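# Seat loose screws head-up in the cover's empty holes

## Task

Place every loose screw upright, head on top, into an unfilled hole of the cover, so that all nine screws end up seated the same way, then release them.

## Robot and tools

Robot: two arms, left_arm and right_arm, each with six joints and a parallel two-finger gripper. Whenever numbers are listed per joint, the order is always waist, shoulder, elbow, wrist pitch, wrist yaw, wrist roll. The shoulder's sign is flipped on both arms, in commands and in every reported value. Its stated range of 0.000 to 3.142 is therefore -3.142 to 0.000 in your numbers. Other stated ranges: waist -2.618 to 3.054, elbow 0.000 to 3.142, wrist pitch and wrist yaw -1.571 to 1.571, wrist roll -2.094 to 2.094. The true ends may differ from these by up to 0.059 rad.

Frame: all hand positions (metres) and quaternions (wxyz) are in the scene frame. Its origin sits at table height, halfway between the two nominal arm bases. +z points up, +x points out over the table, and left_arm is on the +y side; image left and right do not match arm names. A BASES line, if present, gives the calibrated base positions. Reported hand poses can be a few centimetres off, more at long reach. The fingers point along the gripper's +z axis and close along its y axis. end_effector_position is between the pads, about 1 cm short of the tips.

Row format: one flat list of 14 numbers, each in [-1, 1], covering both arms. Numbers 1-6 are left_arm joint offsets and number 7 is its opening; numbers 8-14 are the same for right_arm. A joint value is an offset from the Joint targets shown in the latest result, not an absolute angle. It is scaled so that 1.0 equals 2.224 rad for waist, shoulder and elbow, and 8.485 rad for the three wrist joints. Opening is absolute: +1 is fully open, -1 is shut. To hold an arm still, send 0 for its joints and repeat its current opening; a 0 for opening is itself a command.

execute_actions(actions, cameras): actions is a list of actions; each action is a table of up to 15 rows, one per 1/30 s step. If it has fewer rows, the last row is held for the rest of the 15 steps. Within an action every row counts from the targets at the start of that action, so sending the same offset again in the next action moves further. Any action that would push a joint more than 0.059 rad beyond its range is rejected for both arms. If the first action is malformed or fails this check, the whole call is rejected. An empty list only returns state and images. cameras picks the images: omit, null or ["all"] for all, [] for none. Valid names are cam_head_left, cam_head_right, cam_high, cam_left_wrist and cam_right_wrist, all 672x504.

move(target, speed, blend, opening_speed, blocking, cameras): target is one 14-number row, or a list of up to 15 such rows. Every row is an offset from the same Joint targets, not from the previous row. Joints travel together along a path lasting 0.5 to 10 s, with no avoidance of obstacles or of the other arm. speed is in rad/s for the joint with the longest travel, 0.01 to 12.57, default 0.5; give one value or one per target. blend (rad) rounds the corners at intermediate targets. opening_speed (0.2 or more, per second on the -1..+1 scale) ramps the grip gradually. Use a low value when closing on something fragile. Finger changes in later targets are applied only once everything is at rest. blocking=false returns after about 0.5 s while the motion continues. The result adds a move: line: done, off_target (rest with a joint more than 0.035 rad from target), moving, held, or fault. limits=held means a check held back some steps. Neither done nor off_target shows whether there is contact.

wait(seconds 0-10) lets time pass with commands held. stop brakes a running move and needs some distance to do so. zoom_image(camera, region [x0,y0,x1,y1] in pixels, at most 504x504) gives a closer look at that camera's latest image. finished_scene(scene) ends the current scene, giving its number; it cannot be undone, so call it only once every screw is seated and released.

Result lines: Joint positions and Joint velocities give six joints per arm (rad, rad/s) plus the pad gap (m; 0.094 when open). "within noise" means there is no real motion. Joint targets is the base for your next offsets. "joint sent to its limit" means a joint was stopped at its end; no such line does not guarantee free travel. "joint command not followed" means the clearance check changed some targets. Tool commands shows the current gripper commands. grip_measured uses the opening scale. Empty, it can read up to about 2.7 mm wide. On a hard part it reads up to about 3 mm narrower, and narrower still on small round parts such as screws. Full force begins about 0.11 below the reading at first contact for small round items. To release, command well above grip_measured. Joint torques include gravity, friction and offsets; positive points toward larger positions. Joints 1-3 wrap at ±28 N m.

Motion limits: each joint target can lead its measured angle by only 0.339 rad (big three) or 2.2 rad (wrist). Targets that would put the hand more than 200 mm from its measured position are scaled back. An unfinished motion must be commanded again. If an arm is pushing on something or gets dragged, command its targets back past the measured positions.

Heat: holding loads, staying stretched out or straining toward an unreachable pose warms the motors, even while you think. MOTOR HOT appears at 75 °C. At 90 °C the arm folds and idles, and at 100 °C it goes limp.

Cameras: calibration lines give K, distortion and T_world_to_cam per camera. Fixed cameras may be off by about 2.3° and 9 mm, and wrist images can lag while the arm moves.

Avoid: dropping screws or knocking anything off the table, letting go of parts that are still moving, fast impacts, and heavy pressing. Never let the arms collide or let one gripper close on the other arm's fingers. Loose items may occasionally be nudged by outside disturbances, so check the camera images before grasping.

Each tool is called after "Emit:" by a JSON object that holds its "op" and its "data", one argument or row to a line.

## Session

Emit:
{"op": "execute_actions", "data": {
  "actions": []
}}

Emit:
{"op": "zoom_image", "data": {
  "camera": "cam_head_left",
  "region": [310, 150, 470, 310]
}}

Emit:
{"op": "zoom_image", "data": {
  "camera": "cam_head_right",
  "region": [310, 150, 470, 310]
}}

Emit:
{"op": "zoom_image", "data": {
  "camera": "cam_high",
  "region": [270, 60, 530, 300]
}}

Scene clock: 0.00 s.
left_arm: end_effector_position=(+0.3510, +0.3757, +0.1243) grip_measured=+1.000 end_effector_quat_wxyz=(+0.661, -0.080, +0.745, +0.038) | right_arm: end_effector_position=(+0.4086, -0.2173, +0.1366) grip_measured=+1.000 end_effector_quat_wxyz=(+0.662, +0.000, +0.749, -0.028)
Joint positions: left_arm=[-0.022 -1.574 0.209 1.238 -0.212 -0.076 0.094] | right_arm=[0.094 -1.514 0.253 1.136 0.144 -0.025 0.094]
Joint velocities: within noise
Joint torques (N m): no reading
Heat: left arm: 32 °C; right arm: 30 °C.
Joint targets: left_arm=[-0.022 -1.571 0.213 1.232 -0.212 -0.076] | right_arm=[0.094 -1.510 0.257 1.130 0.144 -0.025]
Tool commands: left_gripper/opening=+1.0 right_gripper/opening=+1.0
camera_calibration:
cam_left_wrist: T_world_to_cam=[[0.182134, -0.980769, 0.0701326, 0.296312], [-0.506181, -0.154671, -0.848444, 0.380214], [0.842976, 0.119031, -0.524618, -0.187189], [0, 0, 0, 1]] pos_world=[0.296284, 0.371703, 0.203607]
cam_right_wrist: T_world_to_cam=[[-0.0304577, -0.998852, 0.0369799, -0.210235], [-0.528758, -0.0152953, -0.848635, 0.37019], [0.848226, -0.0454009, -0.527685, -0.195848], [0, 0, 0, 1]] pos_world=[0.355461, -0.213223, 0.218584]

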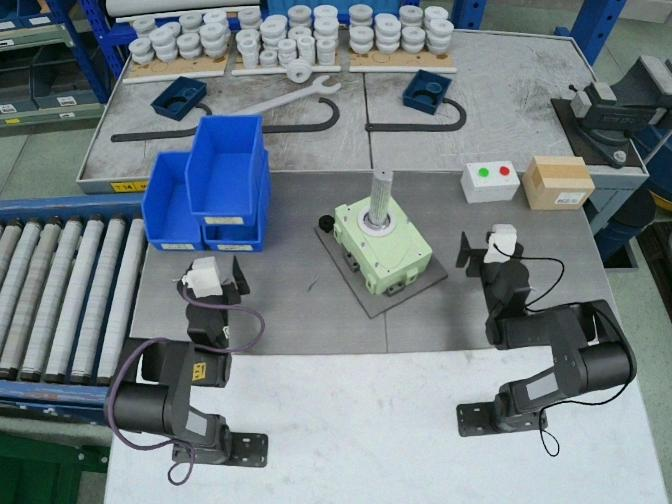

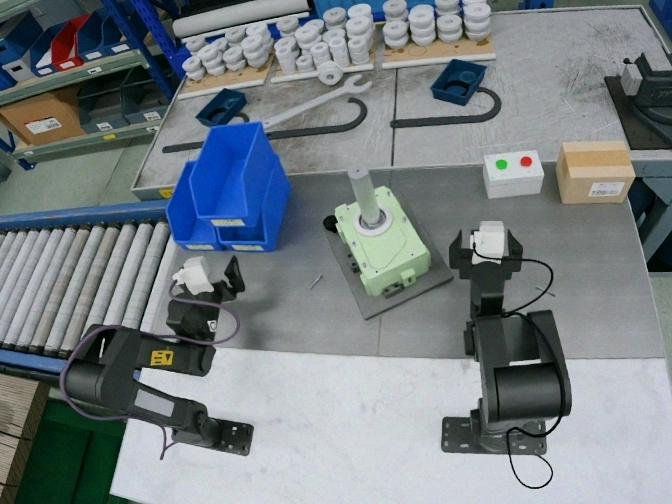

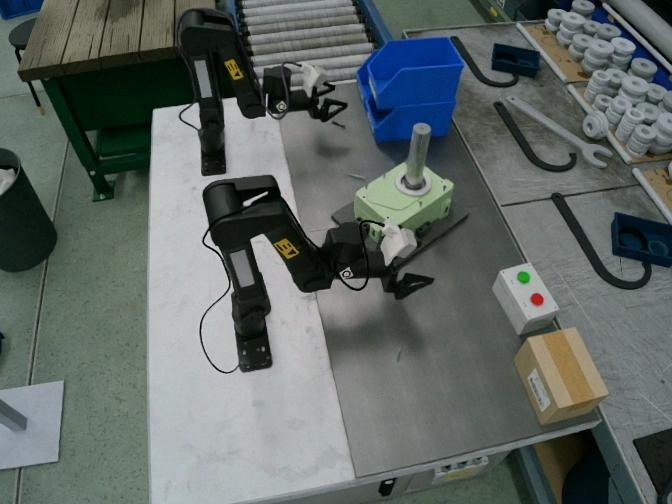

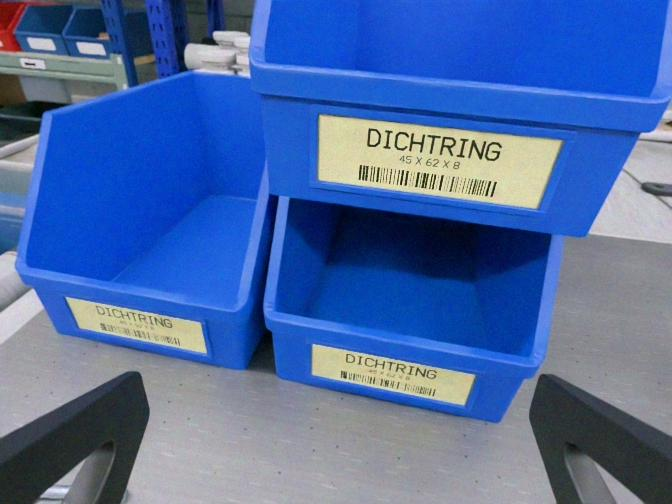

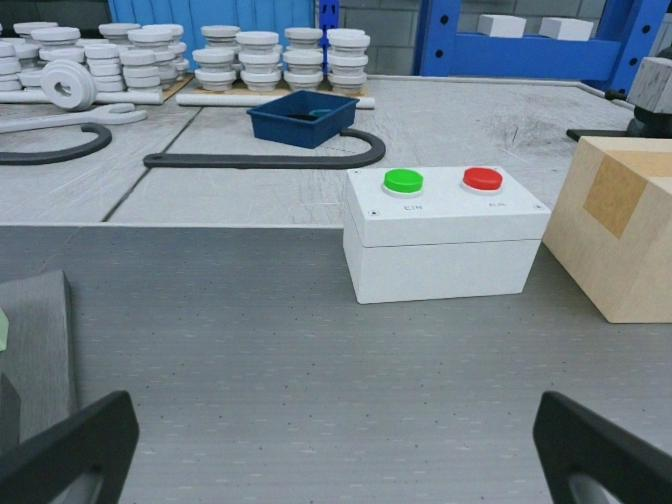

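Scaled by 3.150 from the camera's 672x504 image, which has a finer 960x720 frame.

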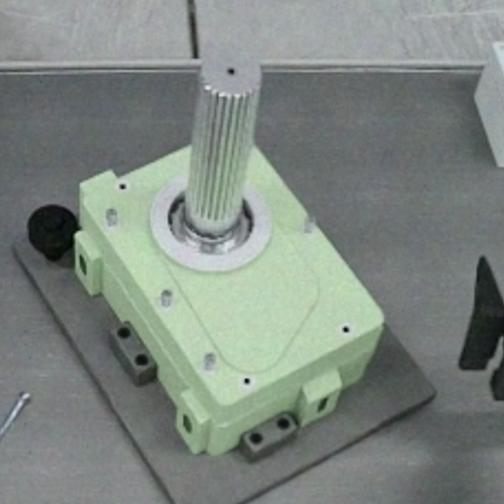

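Scaled by 3.150 from the camera's 672x504 image, which has a finer 960x720 frame.

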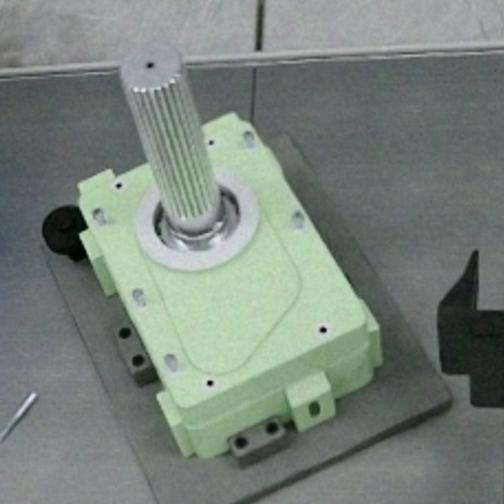

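Scaled by 1.938 from the camera's 672x504 image, which has a finer 960x720 frame.

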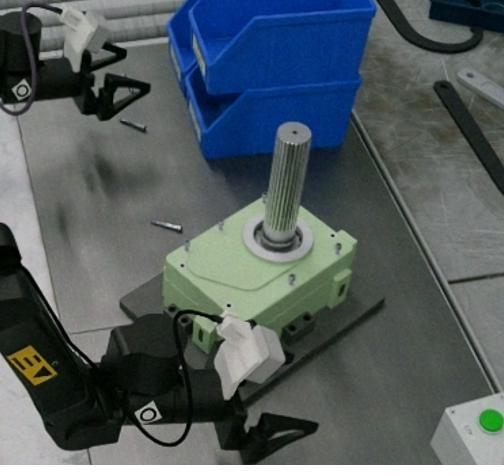

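Emit:
{"op": "move", "data": {
  "target": [0,0.1668,0.3539,-0.2395,0.025,0.009,0,-0.0423,0.1394,0.3341,-0.2275,-0.017,0.003,0],
  "speed": 0.9
}}

Emit:
{"op": "zoom_image", "data": {
  "camera": "cam_high",
  "region": [260, 80, 560, 460]
}}

Scene clock: 18.03 s.
left_arm: end_effector_position=(+0.2865, +0.3428, +0.1531) grip_measured=+0.003 end_effector_quat_wxyz=(+0.269, +0.018, +0.963, -0.004) | right_arm: end_effector_position=(+0.3340, -0.2270, +0.1503) grip_measured=+0.002 end_effector_quat_wxyz=(+0.264, -0.009, +0.964, -0.001)
Joint positions: left_arm=[-0.022 -1.217 0.974 -0.783 -0.008 -0.01 0.047] | right_arm=[0.008 -1.218 0.969 -0.787 0.005 -0.005 0.047]
Joint torques (N m): left_arm=[0.01 5.39 8.38 1.16 0.08 0.08] | right_arm=[-0.58 5.67 8.91 1.06 -0.07 0.07]
Heat: left arm: 32 °C; right arm: 32 °C.
Joint targets: left_arm=[-0.022 -1.200 1.000 -0.800 0.000 0.001] | right_arm=[0.000 -1.200 1.001 -0.800 0.000 0.000]
move: done
camera_calibration:
cam_left_wrist: T_world_to_cam=[[-0.011731, -0.999931, 0.000722384, 0.346593], [-0.993203, 0.0115684, -0.115818, 0.337304], [0.115802, -0.00207614, -0.99327, 0.207898], [0, 0, 0, 1]] pos_world=[0.315002, 0.343099, 0.245315]
cam_right_wrist: T_world_to_cam=[[0.0172808, -0.999849, -0.00205012, -0.232829], [-0.994637, -0.0169815, -0.102023, 0.385151], [0.101973, 0.00380217, -0.99478, 0.204901], [0, 0, 0, 1]] pos_world=[0.366215, -0.227033, 0.242648]

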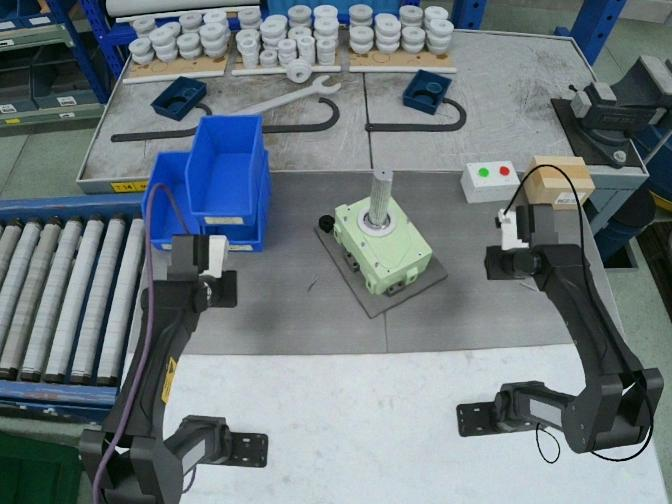

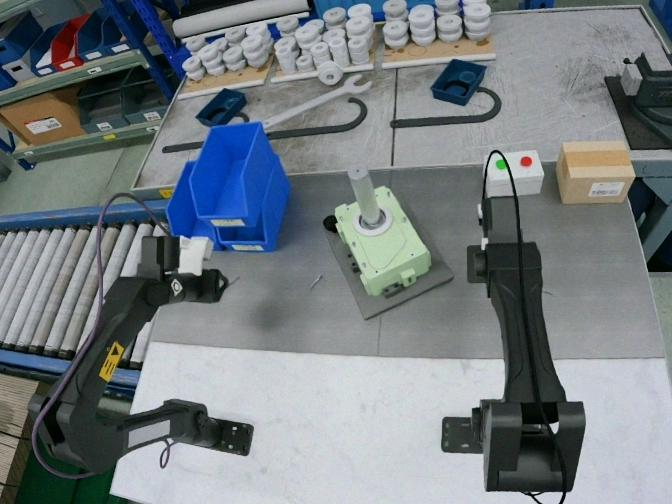

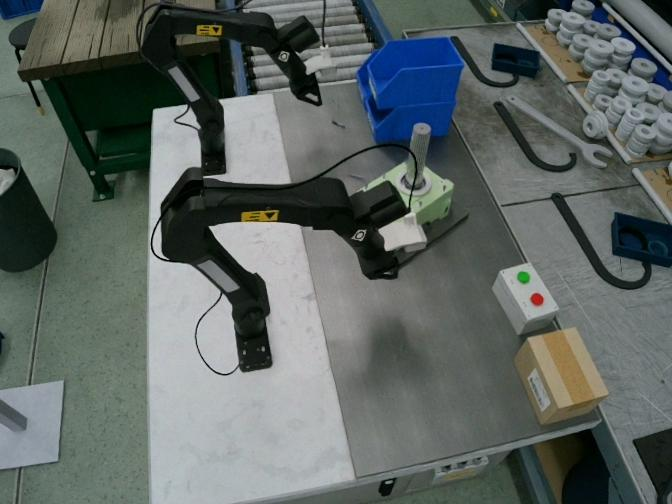

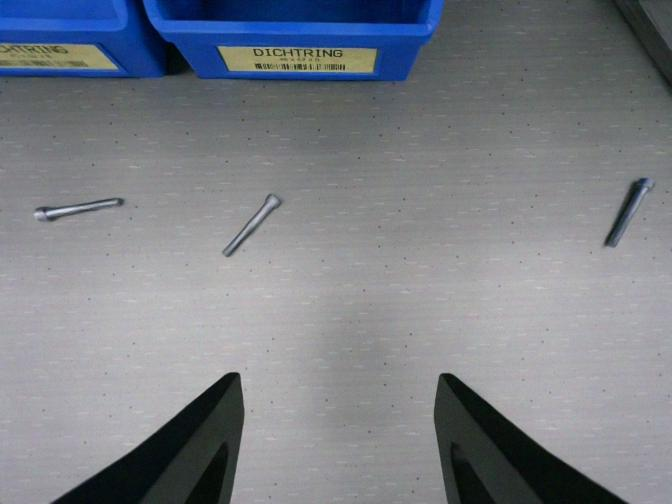

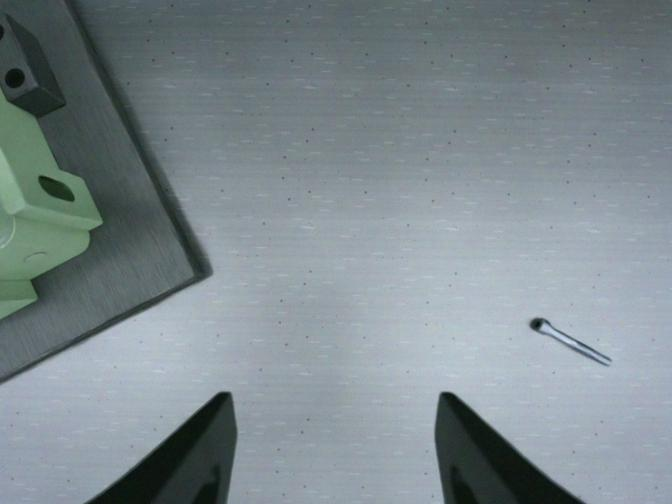

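Scaled by 1.326 from the camera's 672x504 image, which has a finer 960x720 frame.

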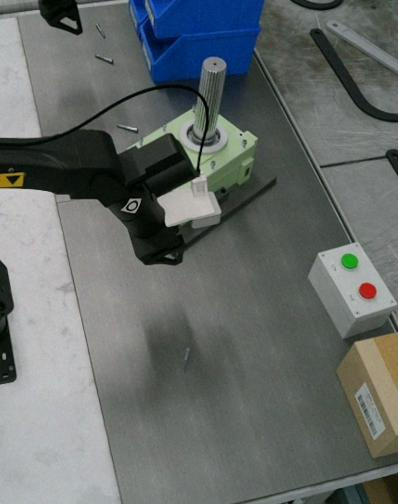

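Emit:
{"op": "move", "data": {
  "target": [0.0526,-0.3912,0.3395,-0.0555,0,0.0955,-0.3,-0.1439,-0.1111,0.1754,-0.0543,-0.0939,-0.1496,0],
  "speed": 0.8,
  "cameras": ["cam_left_wrist","cam_right_wrist","cam_head_left"]
}}

Scene clock: 200.80 s.
left_arm: end_effector_position=(+0.3700, +0.3816, +0.0905) grip_measured=-0.297 end_effector_quat_wxyz=(+0.006, +0.361, +0.933, +0.004) | right_arm: end_effector_position=(+0.3328, -0.1968, +0.2310) grip_measured=+0.002 end_effector_quat_wxyz=(+0.348, -0.465, +0.793, +0.182)
Joint positions: left_arm=[0.09 -2.036 1.734 -1.254 -0.002 0.801 0.033] | right_arm=[-0.314 -1.431 1.359 -1.243 -0.776 -1.262 0.047]
Joint torques (N m): left_arm=[0.36 7.92 7.09 0.38 0.04 0.04] | right_arm=[-0.47 4.26 8.44 0.42 -0.65 -0.06]
Heat: left arm: 35 °C; right arm: 33 °C.
Joint targets: left_arm=[0.096 -2.070 1.755 -1.271 0.000 0.811] | right_arm=[-0.320 -1.447 1.391 -1.261 -0.797 -1.269]
move: done
camera_calibration:
cam_left_wrist: T_world_to_cam=[[-0.65584, -0.754558, -0.0227289, 0.533154], [-0.695034, 0.591805, 0.408283, 0.0333511], [-0.294622, 0.283566, -0.912572, 0.171619], [0, 0, 0, 1]] pos_world=[0.423407, 0.333893, 0.155116]
cam_right_wrist: T_world_to_cam=[[0.866255, -0.498931, 0.0258926, -0.392831], [-0.45628, -0.811186, -0.365767, 0.118233], [0.203496, 0.305033, -0.930346, 0.295711], [0, 0, 0, 1]] pos_world=[0.334063, -0.190288, 0.328531]
Images, in order (width x height): cam_head_left 672x504, cam_left_wrist 672x504, cam_right_wrist 672x504.

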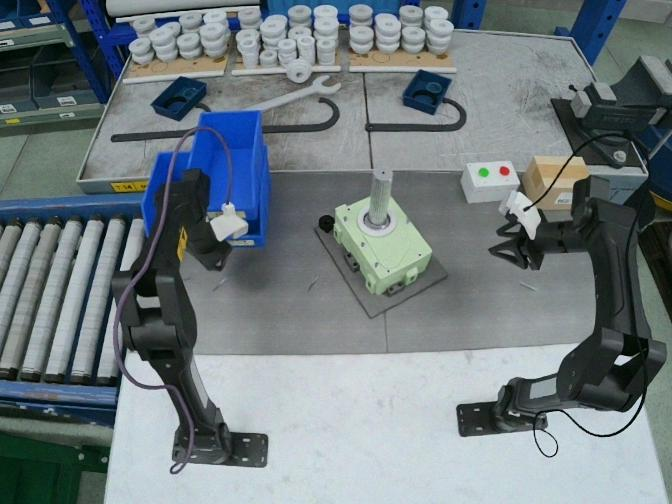

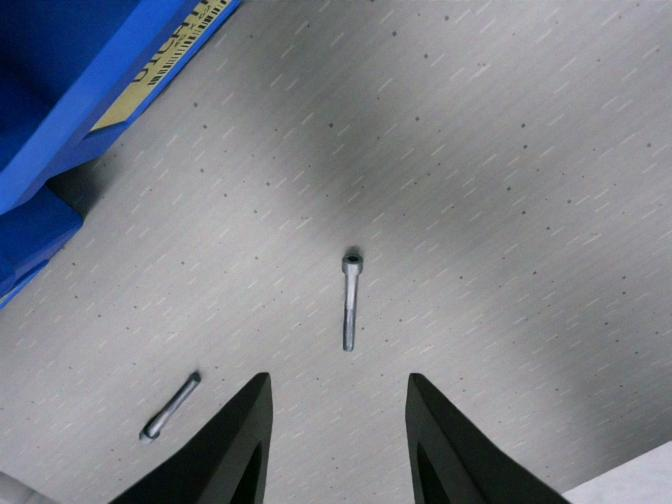

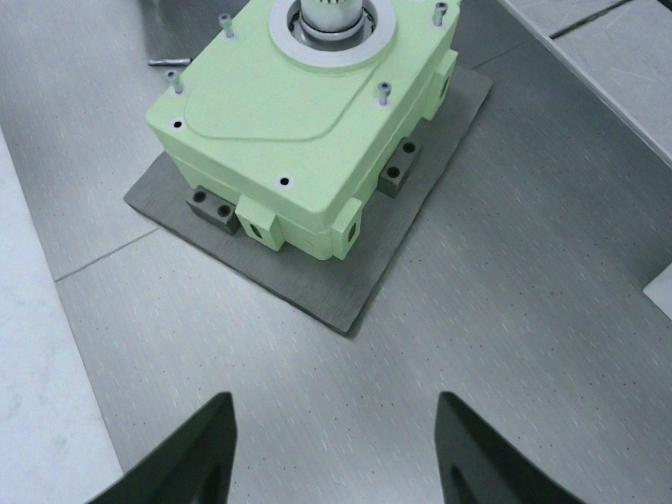

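Emit:
{"op": "move", "data": {
  "target": [-0.0076,-0.0234,-0.0944,0.0293,0,0.0015,-0.3,0,0,0,0,0,0,0],
  "speed": 0.3,
  "cameras": ["cam_left_wrist"]
}}

Scene clock: 224.83 s.
left_arm: end_effector_position=(+0.3707, +0.3784, +0.0331) grip_measured=-0.297 end_effector_quat_wxyz=(+0.005, +0.372, +0.928, -0.001) | right_arm: end_effector_position=(+0.3326, -0.1966, +0.2311) grip_measured=+0.002 end_effector_quat_wxyz=(+0.348, -0.465, +0.793, +0.183)
Joint positions: left_arm=[0.086 -2.082 1.571 -1.052 0.006 0.82 0.033] | right_arm=[-0.314 -1.431 1.359 -1.244 -0.776 -1.263 0.047]
Joint torques (N m): left_arm=[-0.61 7.57 3.21 0.8 -0.09 0.02] | right_arm=[-0.46 4.25 8.46 0.43 -0.61 -0.07]
Heat: left arm: 33 °C; right arm: 31 °C.
Joint targets: left_arm=[0.079 -2.122 1.545 -1.022 0.000 0.824] | right_arm=[-0.320 -1.447 1.391 -1.261 -0.797 -1.269]
move: off_target (left_arm); left_arm: the shoulder is farthest, 0.040 rad from its target
camera_calibration:
cam_left_wrist: T_world_to_cam=[[-0.673381, -0.739191, -0.0124157, 0.530241], [-0.678729, 0.61147, 0.406732, 0.0456606], [-0.293061, 0.282313, -0.913463, 0.12031], [0, 0, 0, 1]] pos_world=[0.423303, 0.330064, 0.0979102]
Images, in order (width x height): cam_left_wrist 672x504.

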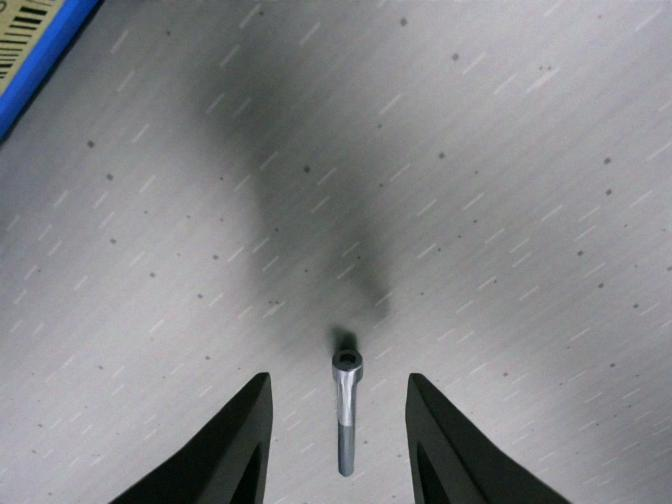

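Emit:
{"op": "move", "data": {
  "target": [-0.0018,-0.0045,-0.0157,0.0052,0,0,-0.3,0,0,0,0,0,0,0],
  "speed": 0.15,
  "cameras": ["cam_left_wrist"]
}}

Scene clock: 241.67 s.
left_arm: end_effector_position=(+0.3769, +0.3745, +0.0272) grip_measured=-0.297 end_effector_quat_wxyz=(+0.022, +0.375, +0.927, +0.000) | right_arm: end_effector_position=(+0.3326, -0.1966, +0.2311) grip_measured=+0.002 end_effector_quat_wxyz=(+0.348, -0.465, +0.793, +0.183)
Joint positions: left_arm=[0.08 -2.082 1.546 -0.996 0.018 0.82 0.033] | right_arm=[-0.314 -1.431 1.359 -1.244 -0.776 -1.263 0.047]
Joint torques (N m): left_arm=[-0.55 6.72 2.43 0.72 -0.18 0.01] | right_arm=[-0.46 4.25 8.46 0.43 -0.61 -0.07]
Heat: left arm: 33 °C; right arm: 31 °C.
Joint targets: left_arm=[0.075 -2.132 1.510 -0.978 0.000 0.823] | right_arm=[-0.320 -1.447 1.391 -1.261 -0.797 -1.269]
move: off_target (left_arm); left_arm: the shoulder is farthest, 0.050 rad from its target
camera_calibration:
cam_left_wrist: T_world_to_cam=[[-0.677431, -0.735099, -0.026788, 0.531831], [-0.687341, 0.619608, 0.379009, 0.055646], [-0.262011, 0.275165, -0.925005, 0.109074], [0, 0, 0, 1]] pos_world=[0.427105, 0.326456, 0.09405]
Images, in order (width x height): cam_left_wrist 672x504.

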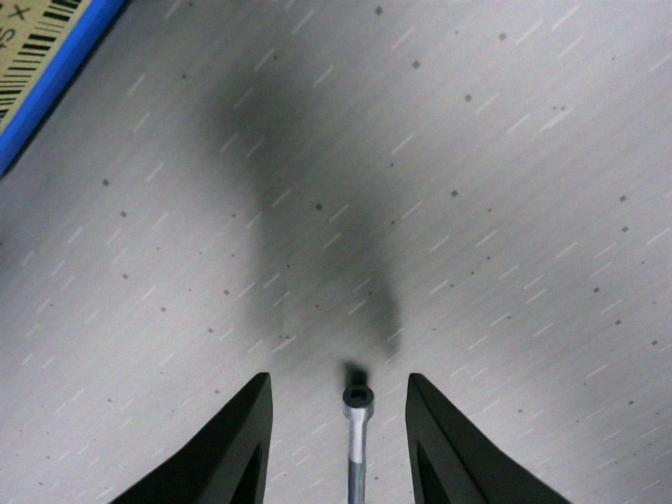

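Emit:
{"op": "execute_actions", "data": {
  "actions": [],
  "cameras": ["cam_high","cam_head_left","cam_head_right"]
}}

Emit:
{"op": "zoom_image", "data": {
  "camera": "cam_high",
  "region": [290, 20, 470, 180]
}}

Emit:
{"op": "zoom_image", "data": {
  "camera": "cam_head_left",
  "region": [140, 150, 320, 320]
}}

Emit:
{"op": "zoom_image", "data": {
  "camera": "cam_head_right",
  "region": [140, 150, 320, 320]
}}

Scene clock: 276.40 s.
left_arm: end_effector_position=(+0.3770, +0.3745, +0.0272) grip_measured=-0.297 end_effector_quat_wxyz=(+0.022, +0.375, +0.927, +0.000) | right_arm: end_effector_position=(+0.3326, -0.1966, +0.2311) grip_measured=+0.002 end_effector_quat_wxyz=(+0.348, -0.465, +0.793, +0.183)
Joint positions: left_arm=[0.08 -2.082 1.546 -0.995 0.018 0.82 0.033] | right_arm=[-0.314 -1.431 1.359 -1.244 -0.776 -1.263 0.047]
Joint velocities: within noise
Joint torques (N m): left_arm=[-0.54 6.63 2.45 0.74 -0.21 0.01] | right_arm=[-0.44 4.25 8.46 0.43 -0.61 -0.07]
Heat: left arm: 33 °C; right arm: 31 °C.
Joint targets: left_arm=[0.075 -2.132 1.510 -0.978 0.000 0.823] | right_arm=[-0.320 -1.447 1.391 -1.261 -0.797 -1.269]
Tool commands: left_gripper/opening=-0.3 right_gripper/opening=+0.0
Images, in order (width x height): cam_head_left 672x504, cam_head_right 672x504, cam_high 672x504.

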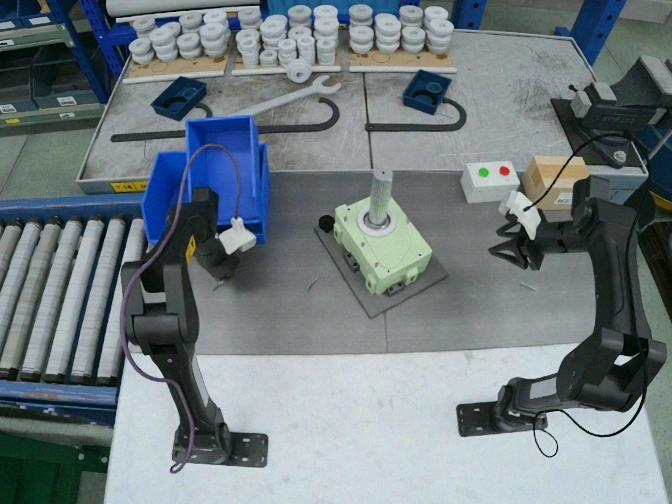

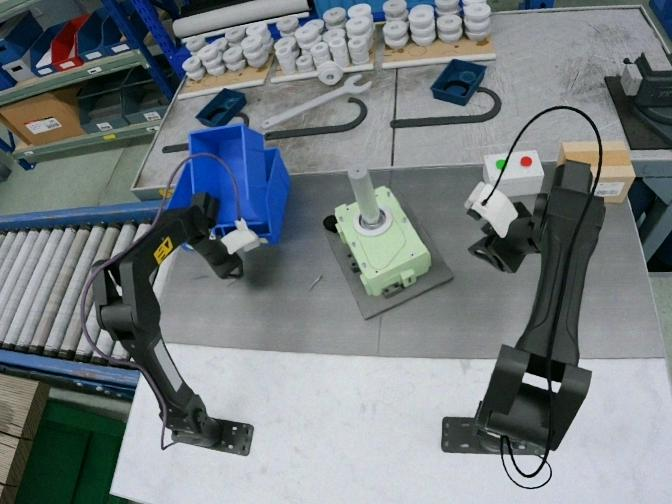

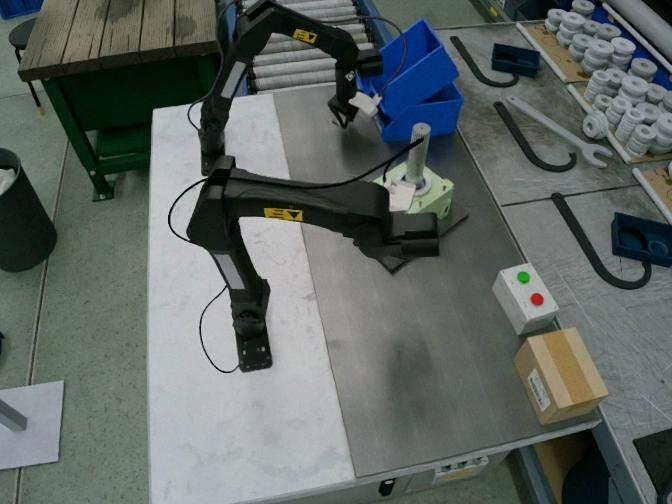

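Scaled by 2.800 from the camera's 672x504 image, which has a finer 960x720 frame.

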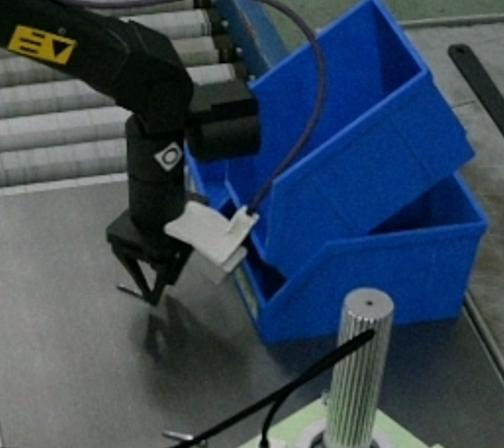

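Scaled by 2.800 from the camera's 672x504 image, which has a finer 960x720 frame.

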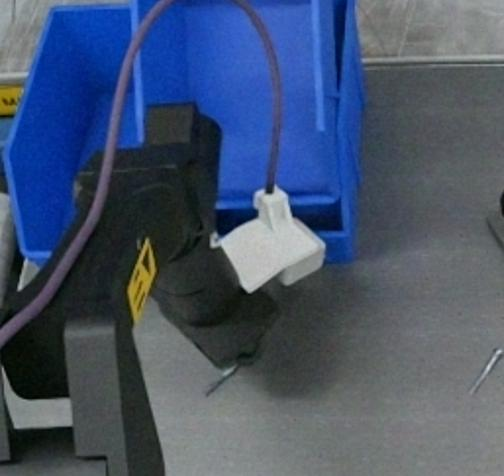

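Scaled by 2.800 from the camera's 672x504 image, which has a finer 960x720 frame.

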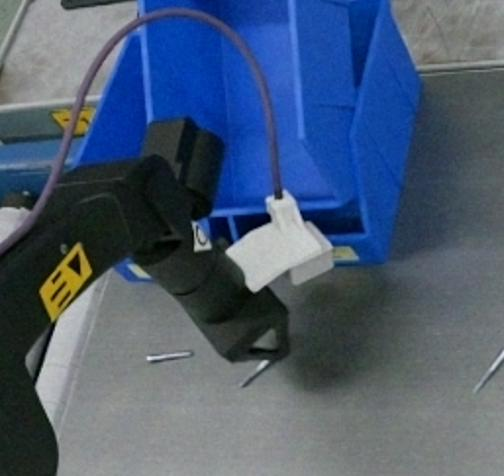

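Emit:
{"op": "move", "data": {
  "target": [0.0,0.012,0.03,-0.01,0,0,-0.3,0,0,0,0,0,0,0],
  "speed": 0.1,
  "cameras": ["cam_high","cam_head_left","cam_left_wrist"]
}}

Emit:
{"op": "zoom_image", "data": {
  "camera": "cam_high",
  "region": [290, 20, 470, 180]
}}

Scene clock: 290.23 s.
left_arm: end_effector_position=(+0.3751, +0.3744, +0.0313) grip_measured=-0.297 end_effector_quat_wxyz=(+0.016, +0.375, +0.927, -0.002) | right_arm: end_effector_position=(+0.3326, -0.1966, +0.2311) grip_measured=+0.002 end_effector_quat_wxyz=(+0.348, -0.465, +0.793, +0.183)
Joint positions: left_arm=[0.08 -2.082 1.564 -1.025 0.018 0.82 0.033] | right_arm=[-0.314 -1.431 1.359 -1.244 -0.777 -1.263 0.047]
Joint torques (N m): left_arm=[-0.36 9.1 6.34 0.14 -0.16 0] | right_arm=[-0.46 4.25 8.46 0.43 -0.6 -0.07]
Heat: left arm: 33 °C; right arm: 31 °C.
Joint targets: left_arm=[0.075 -2.105 1.577 -1.063 0.000 0.823] | right_arm=[-0.320 -1.447 1.391 -1.261 -0.797 -1.269]
move: off_target (left_arm); left_arm: the wrist pitch is farthest, 0.038 rad from its target
camera_calibration:
cam_left_wrist: T_world_to_cam=[[-0.677765, -0.735057, -0.0180385, 0.530518], [-0.682624, 0.619923, 0.386937, 0.050843], [-0.273238, 0.274566, -0.92193, 0.116862], [0, 0, 0, 1]] pos_world=[0.426204, 0.326356, 0.0976354]
Images, in order (width x height): cam_head_left 672x504, cam_high 672x504, cam_left_wrist 672x504.

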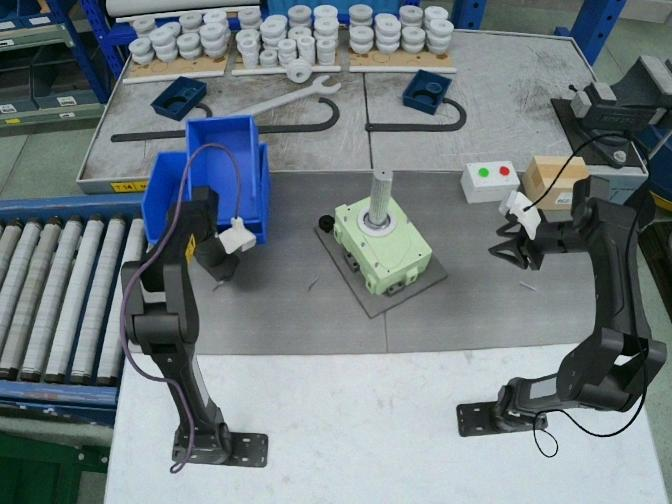

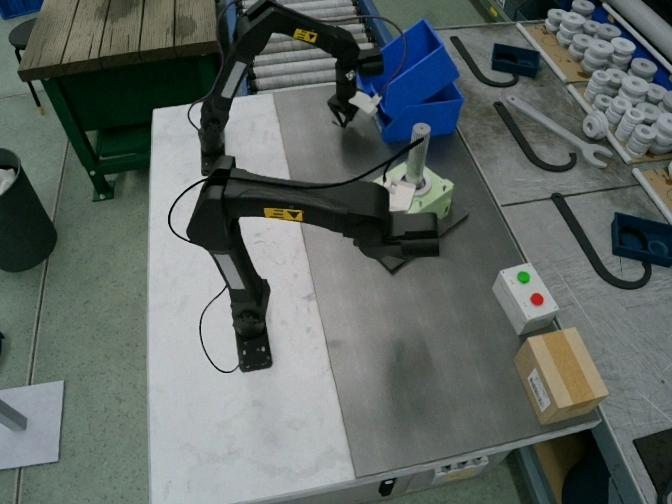

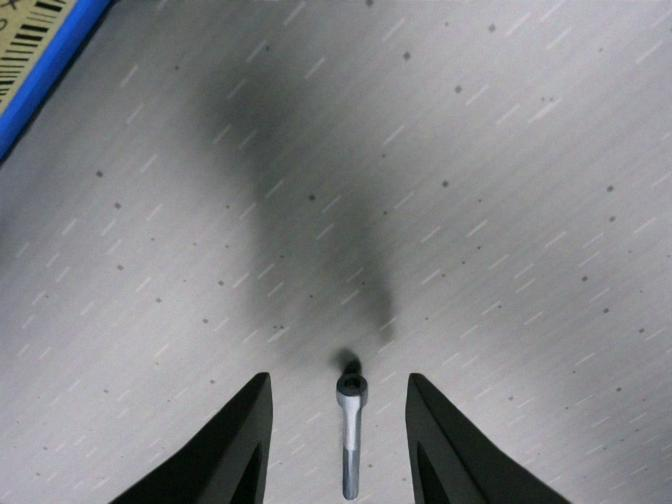

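Scaled by 2.800 from the camera's 672x504 image, which has a finer 960x720 frame.

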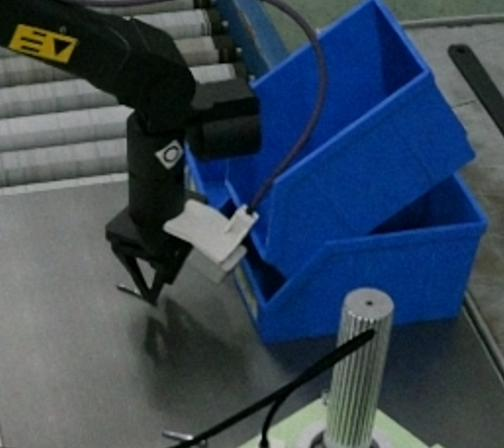

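Emit:
{"op": "move", "data": {
  "target": [0.0,0.02,0.04,-0.012,0,0,-0.3,0,0,0,0,0,0,0],
  "speed": 0.08,
  "cameras": ["cam_high"]
}}

Emit:
{"op": "zoom_image", "data": {
  "camera": "cam_high",
  "region": [290, 20, 470, 180]
}}

Scene clock: 298.60 s.
left_arm: end_effector_position=(+0.3682, +0.3768, +0.0500) grip_measured=-0.297 end_effector_quat_wxyz=(-0.008, +0.375, +0.927, -0.005) | right_arm: end_effector_position=(+0.3326, -0.1966, +0.2311) grip_measured=+0.002 end_effector_quat_wxyz=(+0.348, -0.465, +0.793, +0.183)
Joint positions: left_arm=[0.08 -2.082 1.64 -1.148 0.002 0.82 0.033] | right_arm=[-0.314 -1.431 1.359 -1.244 -0.777 -1.263 0.047]
Joint torques (N m): left_arm=[-0.44 13.03 7.23 0.28 -0.01 0.03] | right_arm=[-0.46 4.25 8.44 0.43 -0.6 -0.07]
Heat: left arm: 33 °C; right arm: 31 °C.
Joint targets: left_arm=[0.075 -2.061 1.666 -1.165 0.000 0.823] | right_arm=[-0.320 -1.447 1.391 -1.261 -0.797 -1.269]
move: done
Images, in order (width x height): cam_high 672x504.

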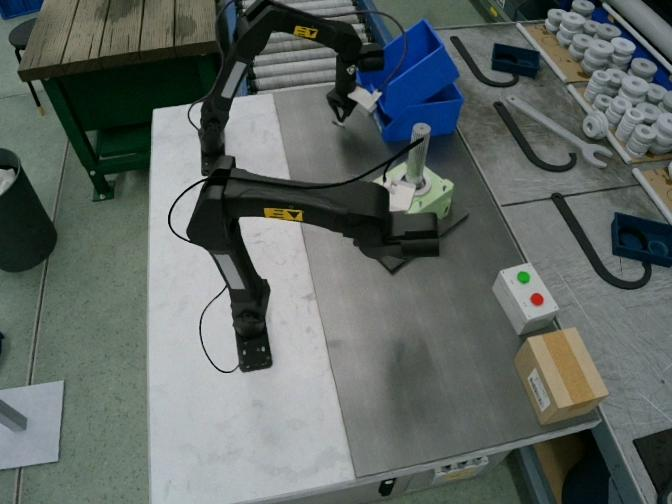

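Scaled by 2.800 from the camera's 672x504 image, which has a finer 960x720 frame.

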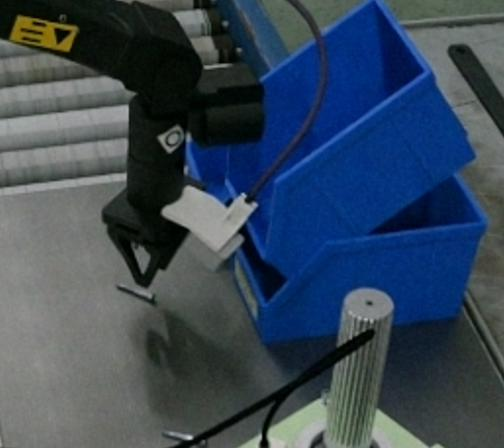

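Emit:
{"op": "move", "data": {
  "target": [-0.0034,-0.0243,-0.0373,0.011,0,0,-0.3,0,0,0,0,0,0,0],
  "speed": 0.1,
  "cameras": ["cam_high","cam_left_wrist"]
}}

Emit:
{"op": "zoom_image", "data": {
  "camera": "cam_high",
  "region": [290, 20, 470, 180]
}}

Scene clock: 324.20 s.
left_arm: end_effector_position=(+0.3690, +0.3741, +0.0372) grip_measured=-0.297 end_effector_quat_wxyz=(-0.004, +0.378, +0.926, -0.003) | right_arm: end_effector_position=(+0.3326, -0.1966, +0.2311) grip_measured=+0.002 end_effector_quat_wxyz=(+0.348, -0.465, +0.793, +0.183)
Joint positions: left_arm=[0.073 -2.087 1.596 -1.089 0.002 0.82 0.033] | right_arm=[-0.314 -1.431 1.359 -1.244 -0.777 -1.263 0.047]
Joint torques (N m): left_arm=[-0.42 8.77 4.18 0.62 -0.02 0.04] | right_arm=[-0.46 4.25 8.44 0.43 -0.6 -0.07]
Heat: left arm: 36 °C; right arm: 32 °C.
Joint targets: left_arm=[0.067 -2.115 1.583 -1.072 0.000 0.823] | right_arm=[-0.320 -1.447 1.391 -1.261 -0.797 -1.269]
move: done
camera_calibration:
cam_left_wrist: T_world_to_cam=[[-0.683284, -0.730146, -0.00300713, 0.5259], [-0.663186, 0.618887, 0.420908, 0.0365492], [-0.305463, 0.289594, -0.907098, 0.126437], [0, 0, 0, 1]] pos_world=[0.4222, 0.324749, 0.100888]
Images, in order (width x height): cam_high 672x504, cam_left_wrist 672x504.

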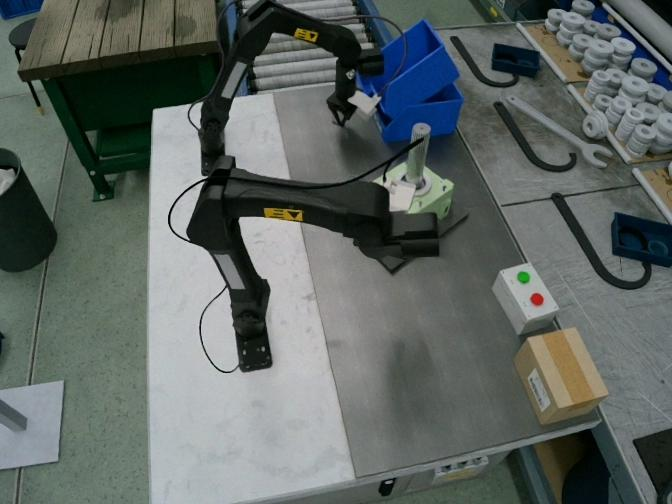

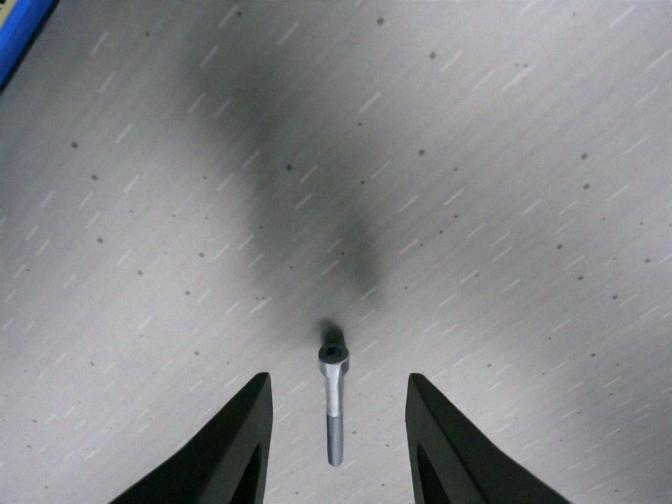

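Scaled by 2.800 from the camera's 672x504 image, which has a finer 960x720 frame.

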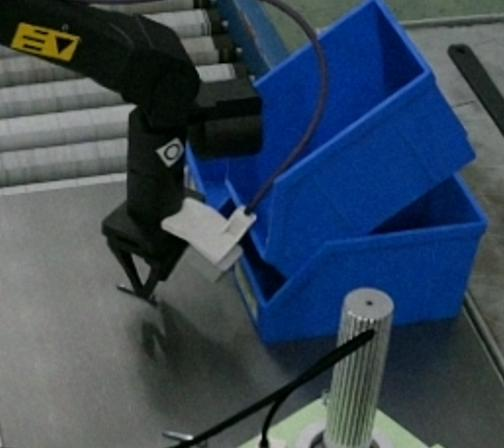

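Emit:
{"op": "move", "data": {
  "target": [0,-0.006,-0.018,0.0075,0,0,-0.3,0,0,0,0,0,0,0],
  "speed": 0.1,
  "cameras": ["cam_high","cam_left_wrist"]
}}

Emit:
{"op": "zoom_image", "data": {
  "camera": "cam_high",
  "region": [290, 20, 470, 180]
}}

Scene clock: 331.43 s.
left_arm: end_effector_position=(+0.3733, +0.3728, +0.0304) grip_measured=-0.297 end_effector_quat_wxyz=(+0.009, +0.381, +0.925, -0.001) | right_arm: end_effector_position=(+0.3326, -0.1966, +0.2311) grip_measured=+0.002 end_effector_quat_wxyz=(+0.348, -0.465, +0.793, +0.183)
Joint positions: left_arm=[0.073 -2.087 1.568 -1.037 0.01 0.827 0.033] | right_arm=[-0.314 -1.431 1.359 -1.244 -0.777 -1.263 0.047]
Joint torques (N m): left_arm=[-0.39 7.53 3.18 0.78 -0.13 -0.07] | right_arm=[-0.46 4.25 8.44 0.43 -0.61 -0.07]
Heat: left arm: 35 °C; right arm: 32 °C.
Joint targets: left_arm=[0.067 -2.128 1.543 -1.008 0.000 0.824] | right_arm=[-0.320 -1.447 1.391 -1.261 -0.797 -1.269]
move: off_target (left_arm); left_arm: the shoulder is farthest, 0.041 rad from its target
camera_calibration:
cam_left_wrist: T_world_to_cam=[[-0.687583, -0.725957, -0.0147204, 0.528307], [-0.669506, 0.626008, 0.399845, 0.0433984], [-0.281055, 0.284782, -0.916465, 0.114893], [0, 0, 0, 1]] pos_world=[0.424601, 0.323641, 0.0957193]
Images, in order (width x height): cam_high 672x504, cam_left_wrist 672x504.

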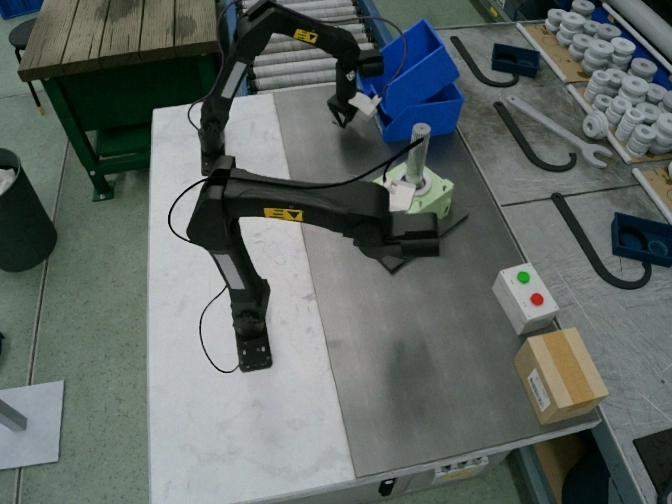

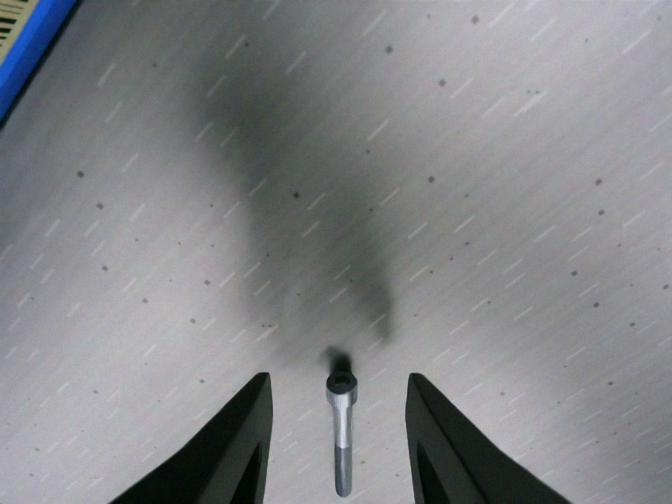

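Scaled by 2.800 from the camera's 672x504 image, which has a finer 960x720 frame.

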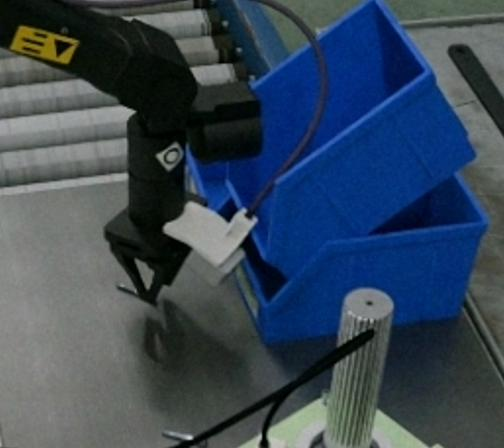

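Emit:
{"op": "move", "data": {
  "target": [0.0198,0.0688,-0.0100,-0.0108,0,0.0048,-0.3,0,0,0,0,0,0,0],
  "speed": 0.2,
  "cameras": ["cam_left_wrist"]
}}

Scene clock: 353.67 s.
left_arm: end_effector_position=(+0.3571, +0.3871, +0.0527) grip_measured=-0.297 end_effector_quat_wxyz=(+0.009, +0.377, +0.926, +0.004) | right_arm: end_effector_position=(+0.3326, -0.1966, +0.2311) grip_measured=+0.002 end_effector_quat_wxyz=(+0.348, -0.465, +0.793, +0.183)
Joint positions: left_arm=[0.108 -2.004 1.535 -1.082 0.001 0.854 0.033] | right_arm=[-0.314 -1.431 1.359 -1.244 -0.777 -1.263 0.047]
Joint torques (N m): left_arm=[0.23 13.24 4.21 0.35 -0.03 0.03] | right_arm=[-0.46 4.26 8.44 0.43 -0.61 -0.07]
Heat: left arm: 34 °C; right arm: 32 °C.
Joint targets: left_arm=[0.111 -1.975 1.520 -1.100 0.000 0.864] | right_arm=[-0.320 -1.447 1.391 -1.261 -0.797 -1.269]
move: done
camera_calibration:
cam_left_wrist: T_world_to_cam=[[-0.681545, -0.731355, -0.0248281, 0.528279], [-0.676259, 0.616512, 0.403221, 0.0206192], [-0.279591, 0.291603, -0.914766, 0.123442], [0, 0, 0, 1]] pos_world=[0.408503, 0.337651, 0.117723]
Images, in order (width x height): cam_left_wrist 672x504.

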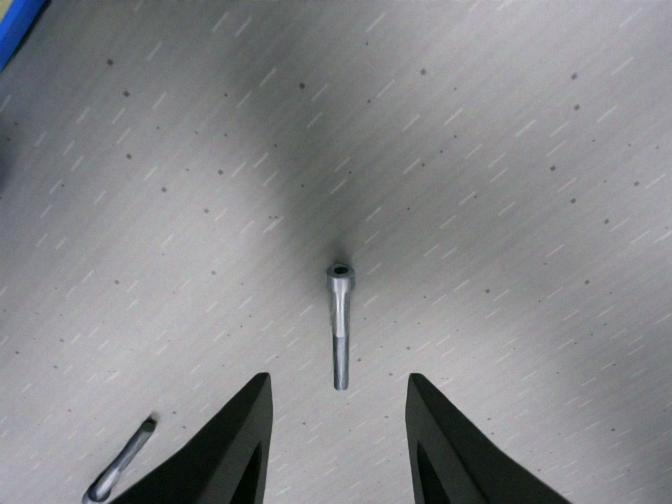

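Emit:
{"op": "move", "data": {
  "target": [0,-0.0414,-0.0364,0.0152,0,0,-0.3,0,0,0,0,0,0,0],
  "speed": 0.12,
  "cameras": ["cam_left_wrist"]
}}

Scene clock: 361.63 s.
left_arm: end_effector_position=(+0.3512, +0.3867, +0.0204) grip_measured=-0.297 end_effector_quat_wxyz=(-0.002, +0.377, +0.926, -0.001) | right_arm: end_effector_position=(+0.3326, -0.1966, +0.2311) grip_measured=+0.002 end_effector_quat_wxyz=(+0.348, -0.465, +0.793, +0.183)
Joint positions: left_arm=[0.108 -2.04 1.454 -0.99 0.001 0.854 0.033] | right_arm=[-0.314 -1.431 1.359 -1.244 -0.777 -1.263 0.047]
Joint torques (N m): left_arm=[0.14 8.06 4 0.66 -0.01 0.09] | right_arm=[-0.47 4.26 8.44 0.43 -0.61 -0.07]
Heat: left arm: 34 °C; right arm: 32 °C.
Joint targets: left_arm=[0.111 -2.067 1.440 -0.971 0.000 0.864] | right_arm=[-0.320 -1.447 1.391 -1.261 -0.797 -1.269]
move: done
camera_calibration:
cam_left_wrist: T_world_to_cam=[[-0.682168, -0.731161, -0.0070636, 0.522985], [-0.666028, 0.617354, 0.418665, 0.025695], [-0.301751, 0.290304, -0.908113, 0.100491], [0, 0, 0, 1]] pos_world=[0.4042, 0.337351, 0.0841936]
Images, in order (width x height): cam_left_wrist 672x504.

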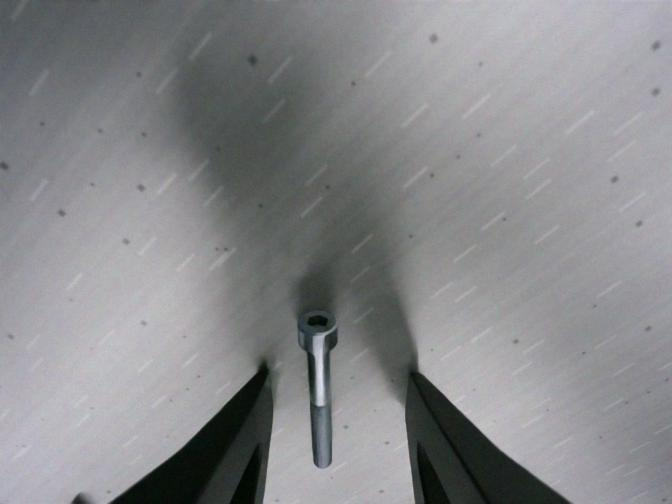

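Emit:
{"op": "move", "data": {
  "target": [0.0042,-0.0061,0.025,-0.0030,0,0,-0.3,0,0,0,0,0,0,0],
  "speed": 0.12,
  "cameras": ["cam_left_wrist"]
}}

Scene clock: 372.33 s.
left_arm: end_effector_position=(+0.3550, +0.3894, +0.0202) grip_measured=-0.297 end_effector_quat_wxyz=(+0.000, +0.374, +0.927, -0.001) | right_arm: end_effector_position=(+0.3326, -0.1966, +0.2311) grip_measured=+0.002 end_effector_quat_wxyz=(+0.348, -0.465, +0.793, +0.183)
Joint positions: left_arm=[0.115 -2.051 1.471 -0.992 0.001 0.854 0.033] | right_arm=[-0.314 -1.431 1.359 -1.244 -0.777 -1.263 0.047]
Joint torques (N m): left_arm=[0.38 7.87 7.12 0.48 -0.03 0.09] | right_arm=[-0.46 4.25 8.44 0.43 -0.6 -0.07]
Heat: left arm: 33 °C; right arm: 32 °C.
Joint targets: left_arm=[0.121 -2.081 1.495 -0.996 0.000 0.864] | right_arm=[-0.320 -1.447 1.391 -1.261 -0.797 -1.269]
move: done
camera_calibration:
cam_left_wrist: T_world_to_cam=[[-0.677401, -0.735552, -0.00951708, 0.527676], [-0.671434, 0.612963, 0.416476, 0.0302168], [-0.300506, 0.288512, -0.909097, 0.101046], [0, 0, 0, 1]] pos_world=[0.408102, 0.340458, 0.0842977]
Images, in order (width x height): cam_left_wrist 672x504.

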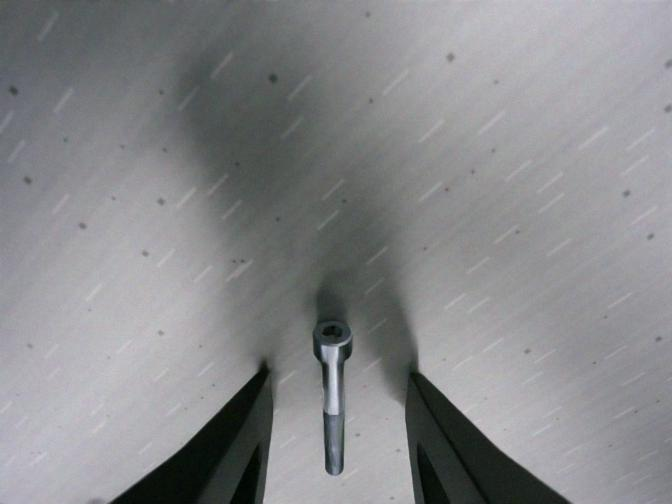

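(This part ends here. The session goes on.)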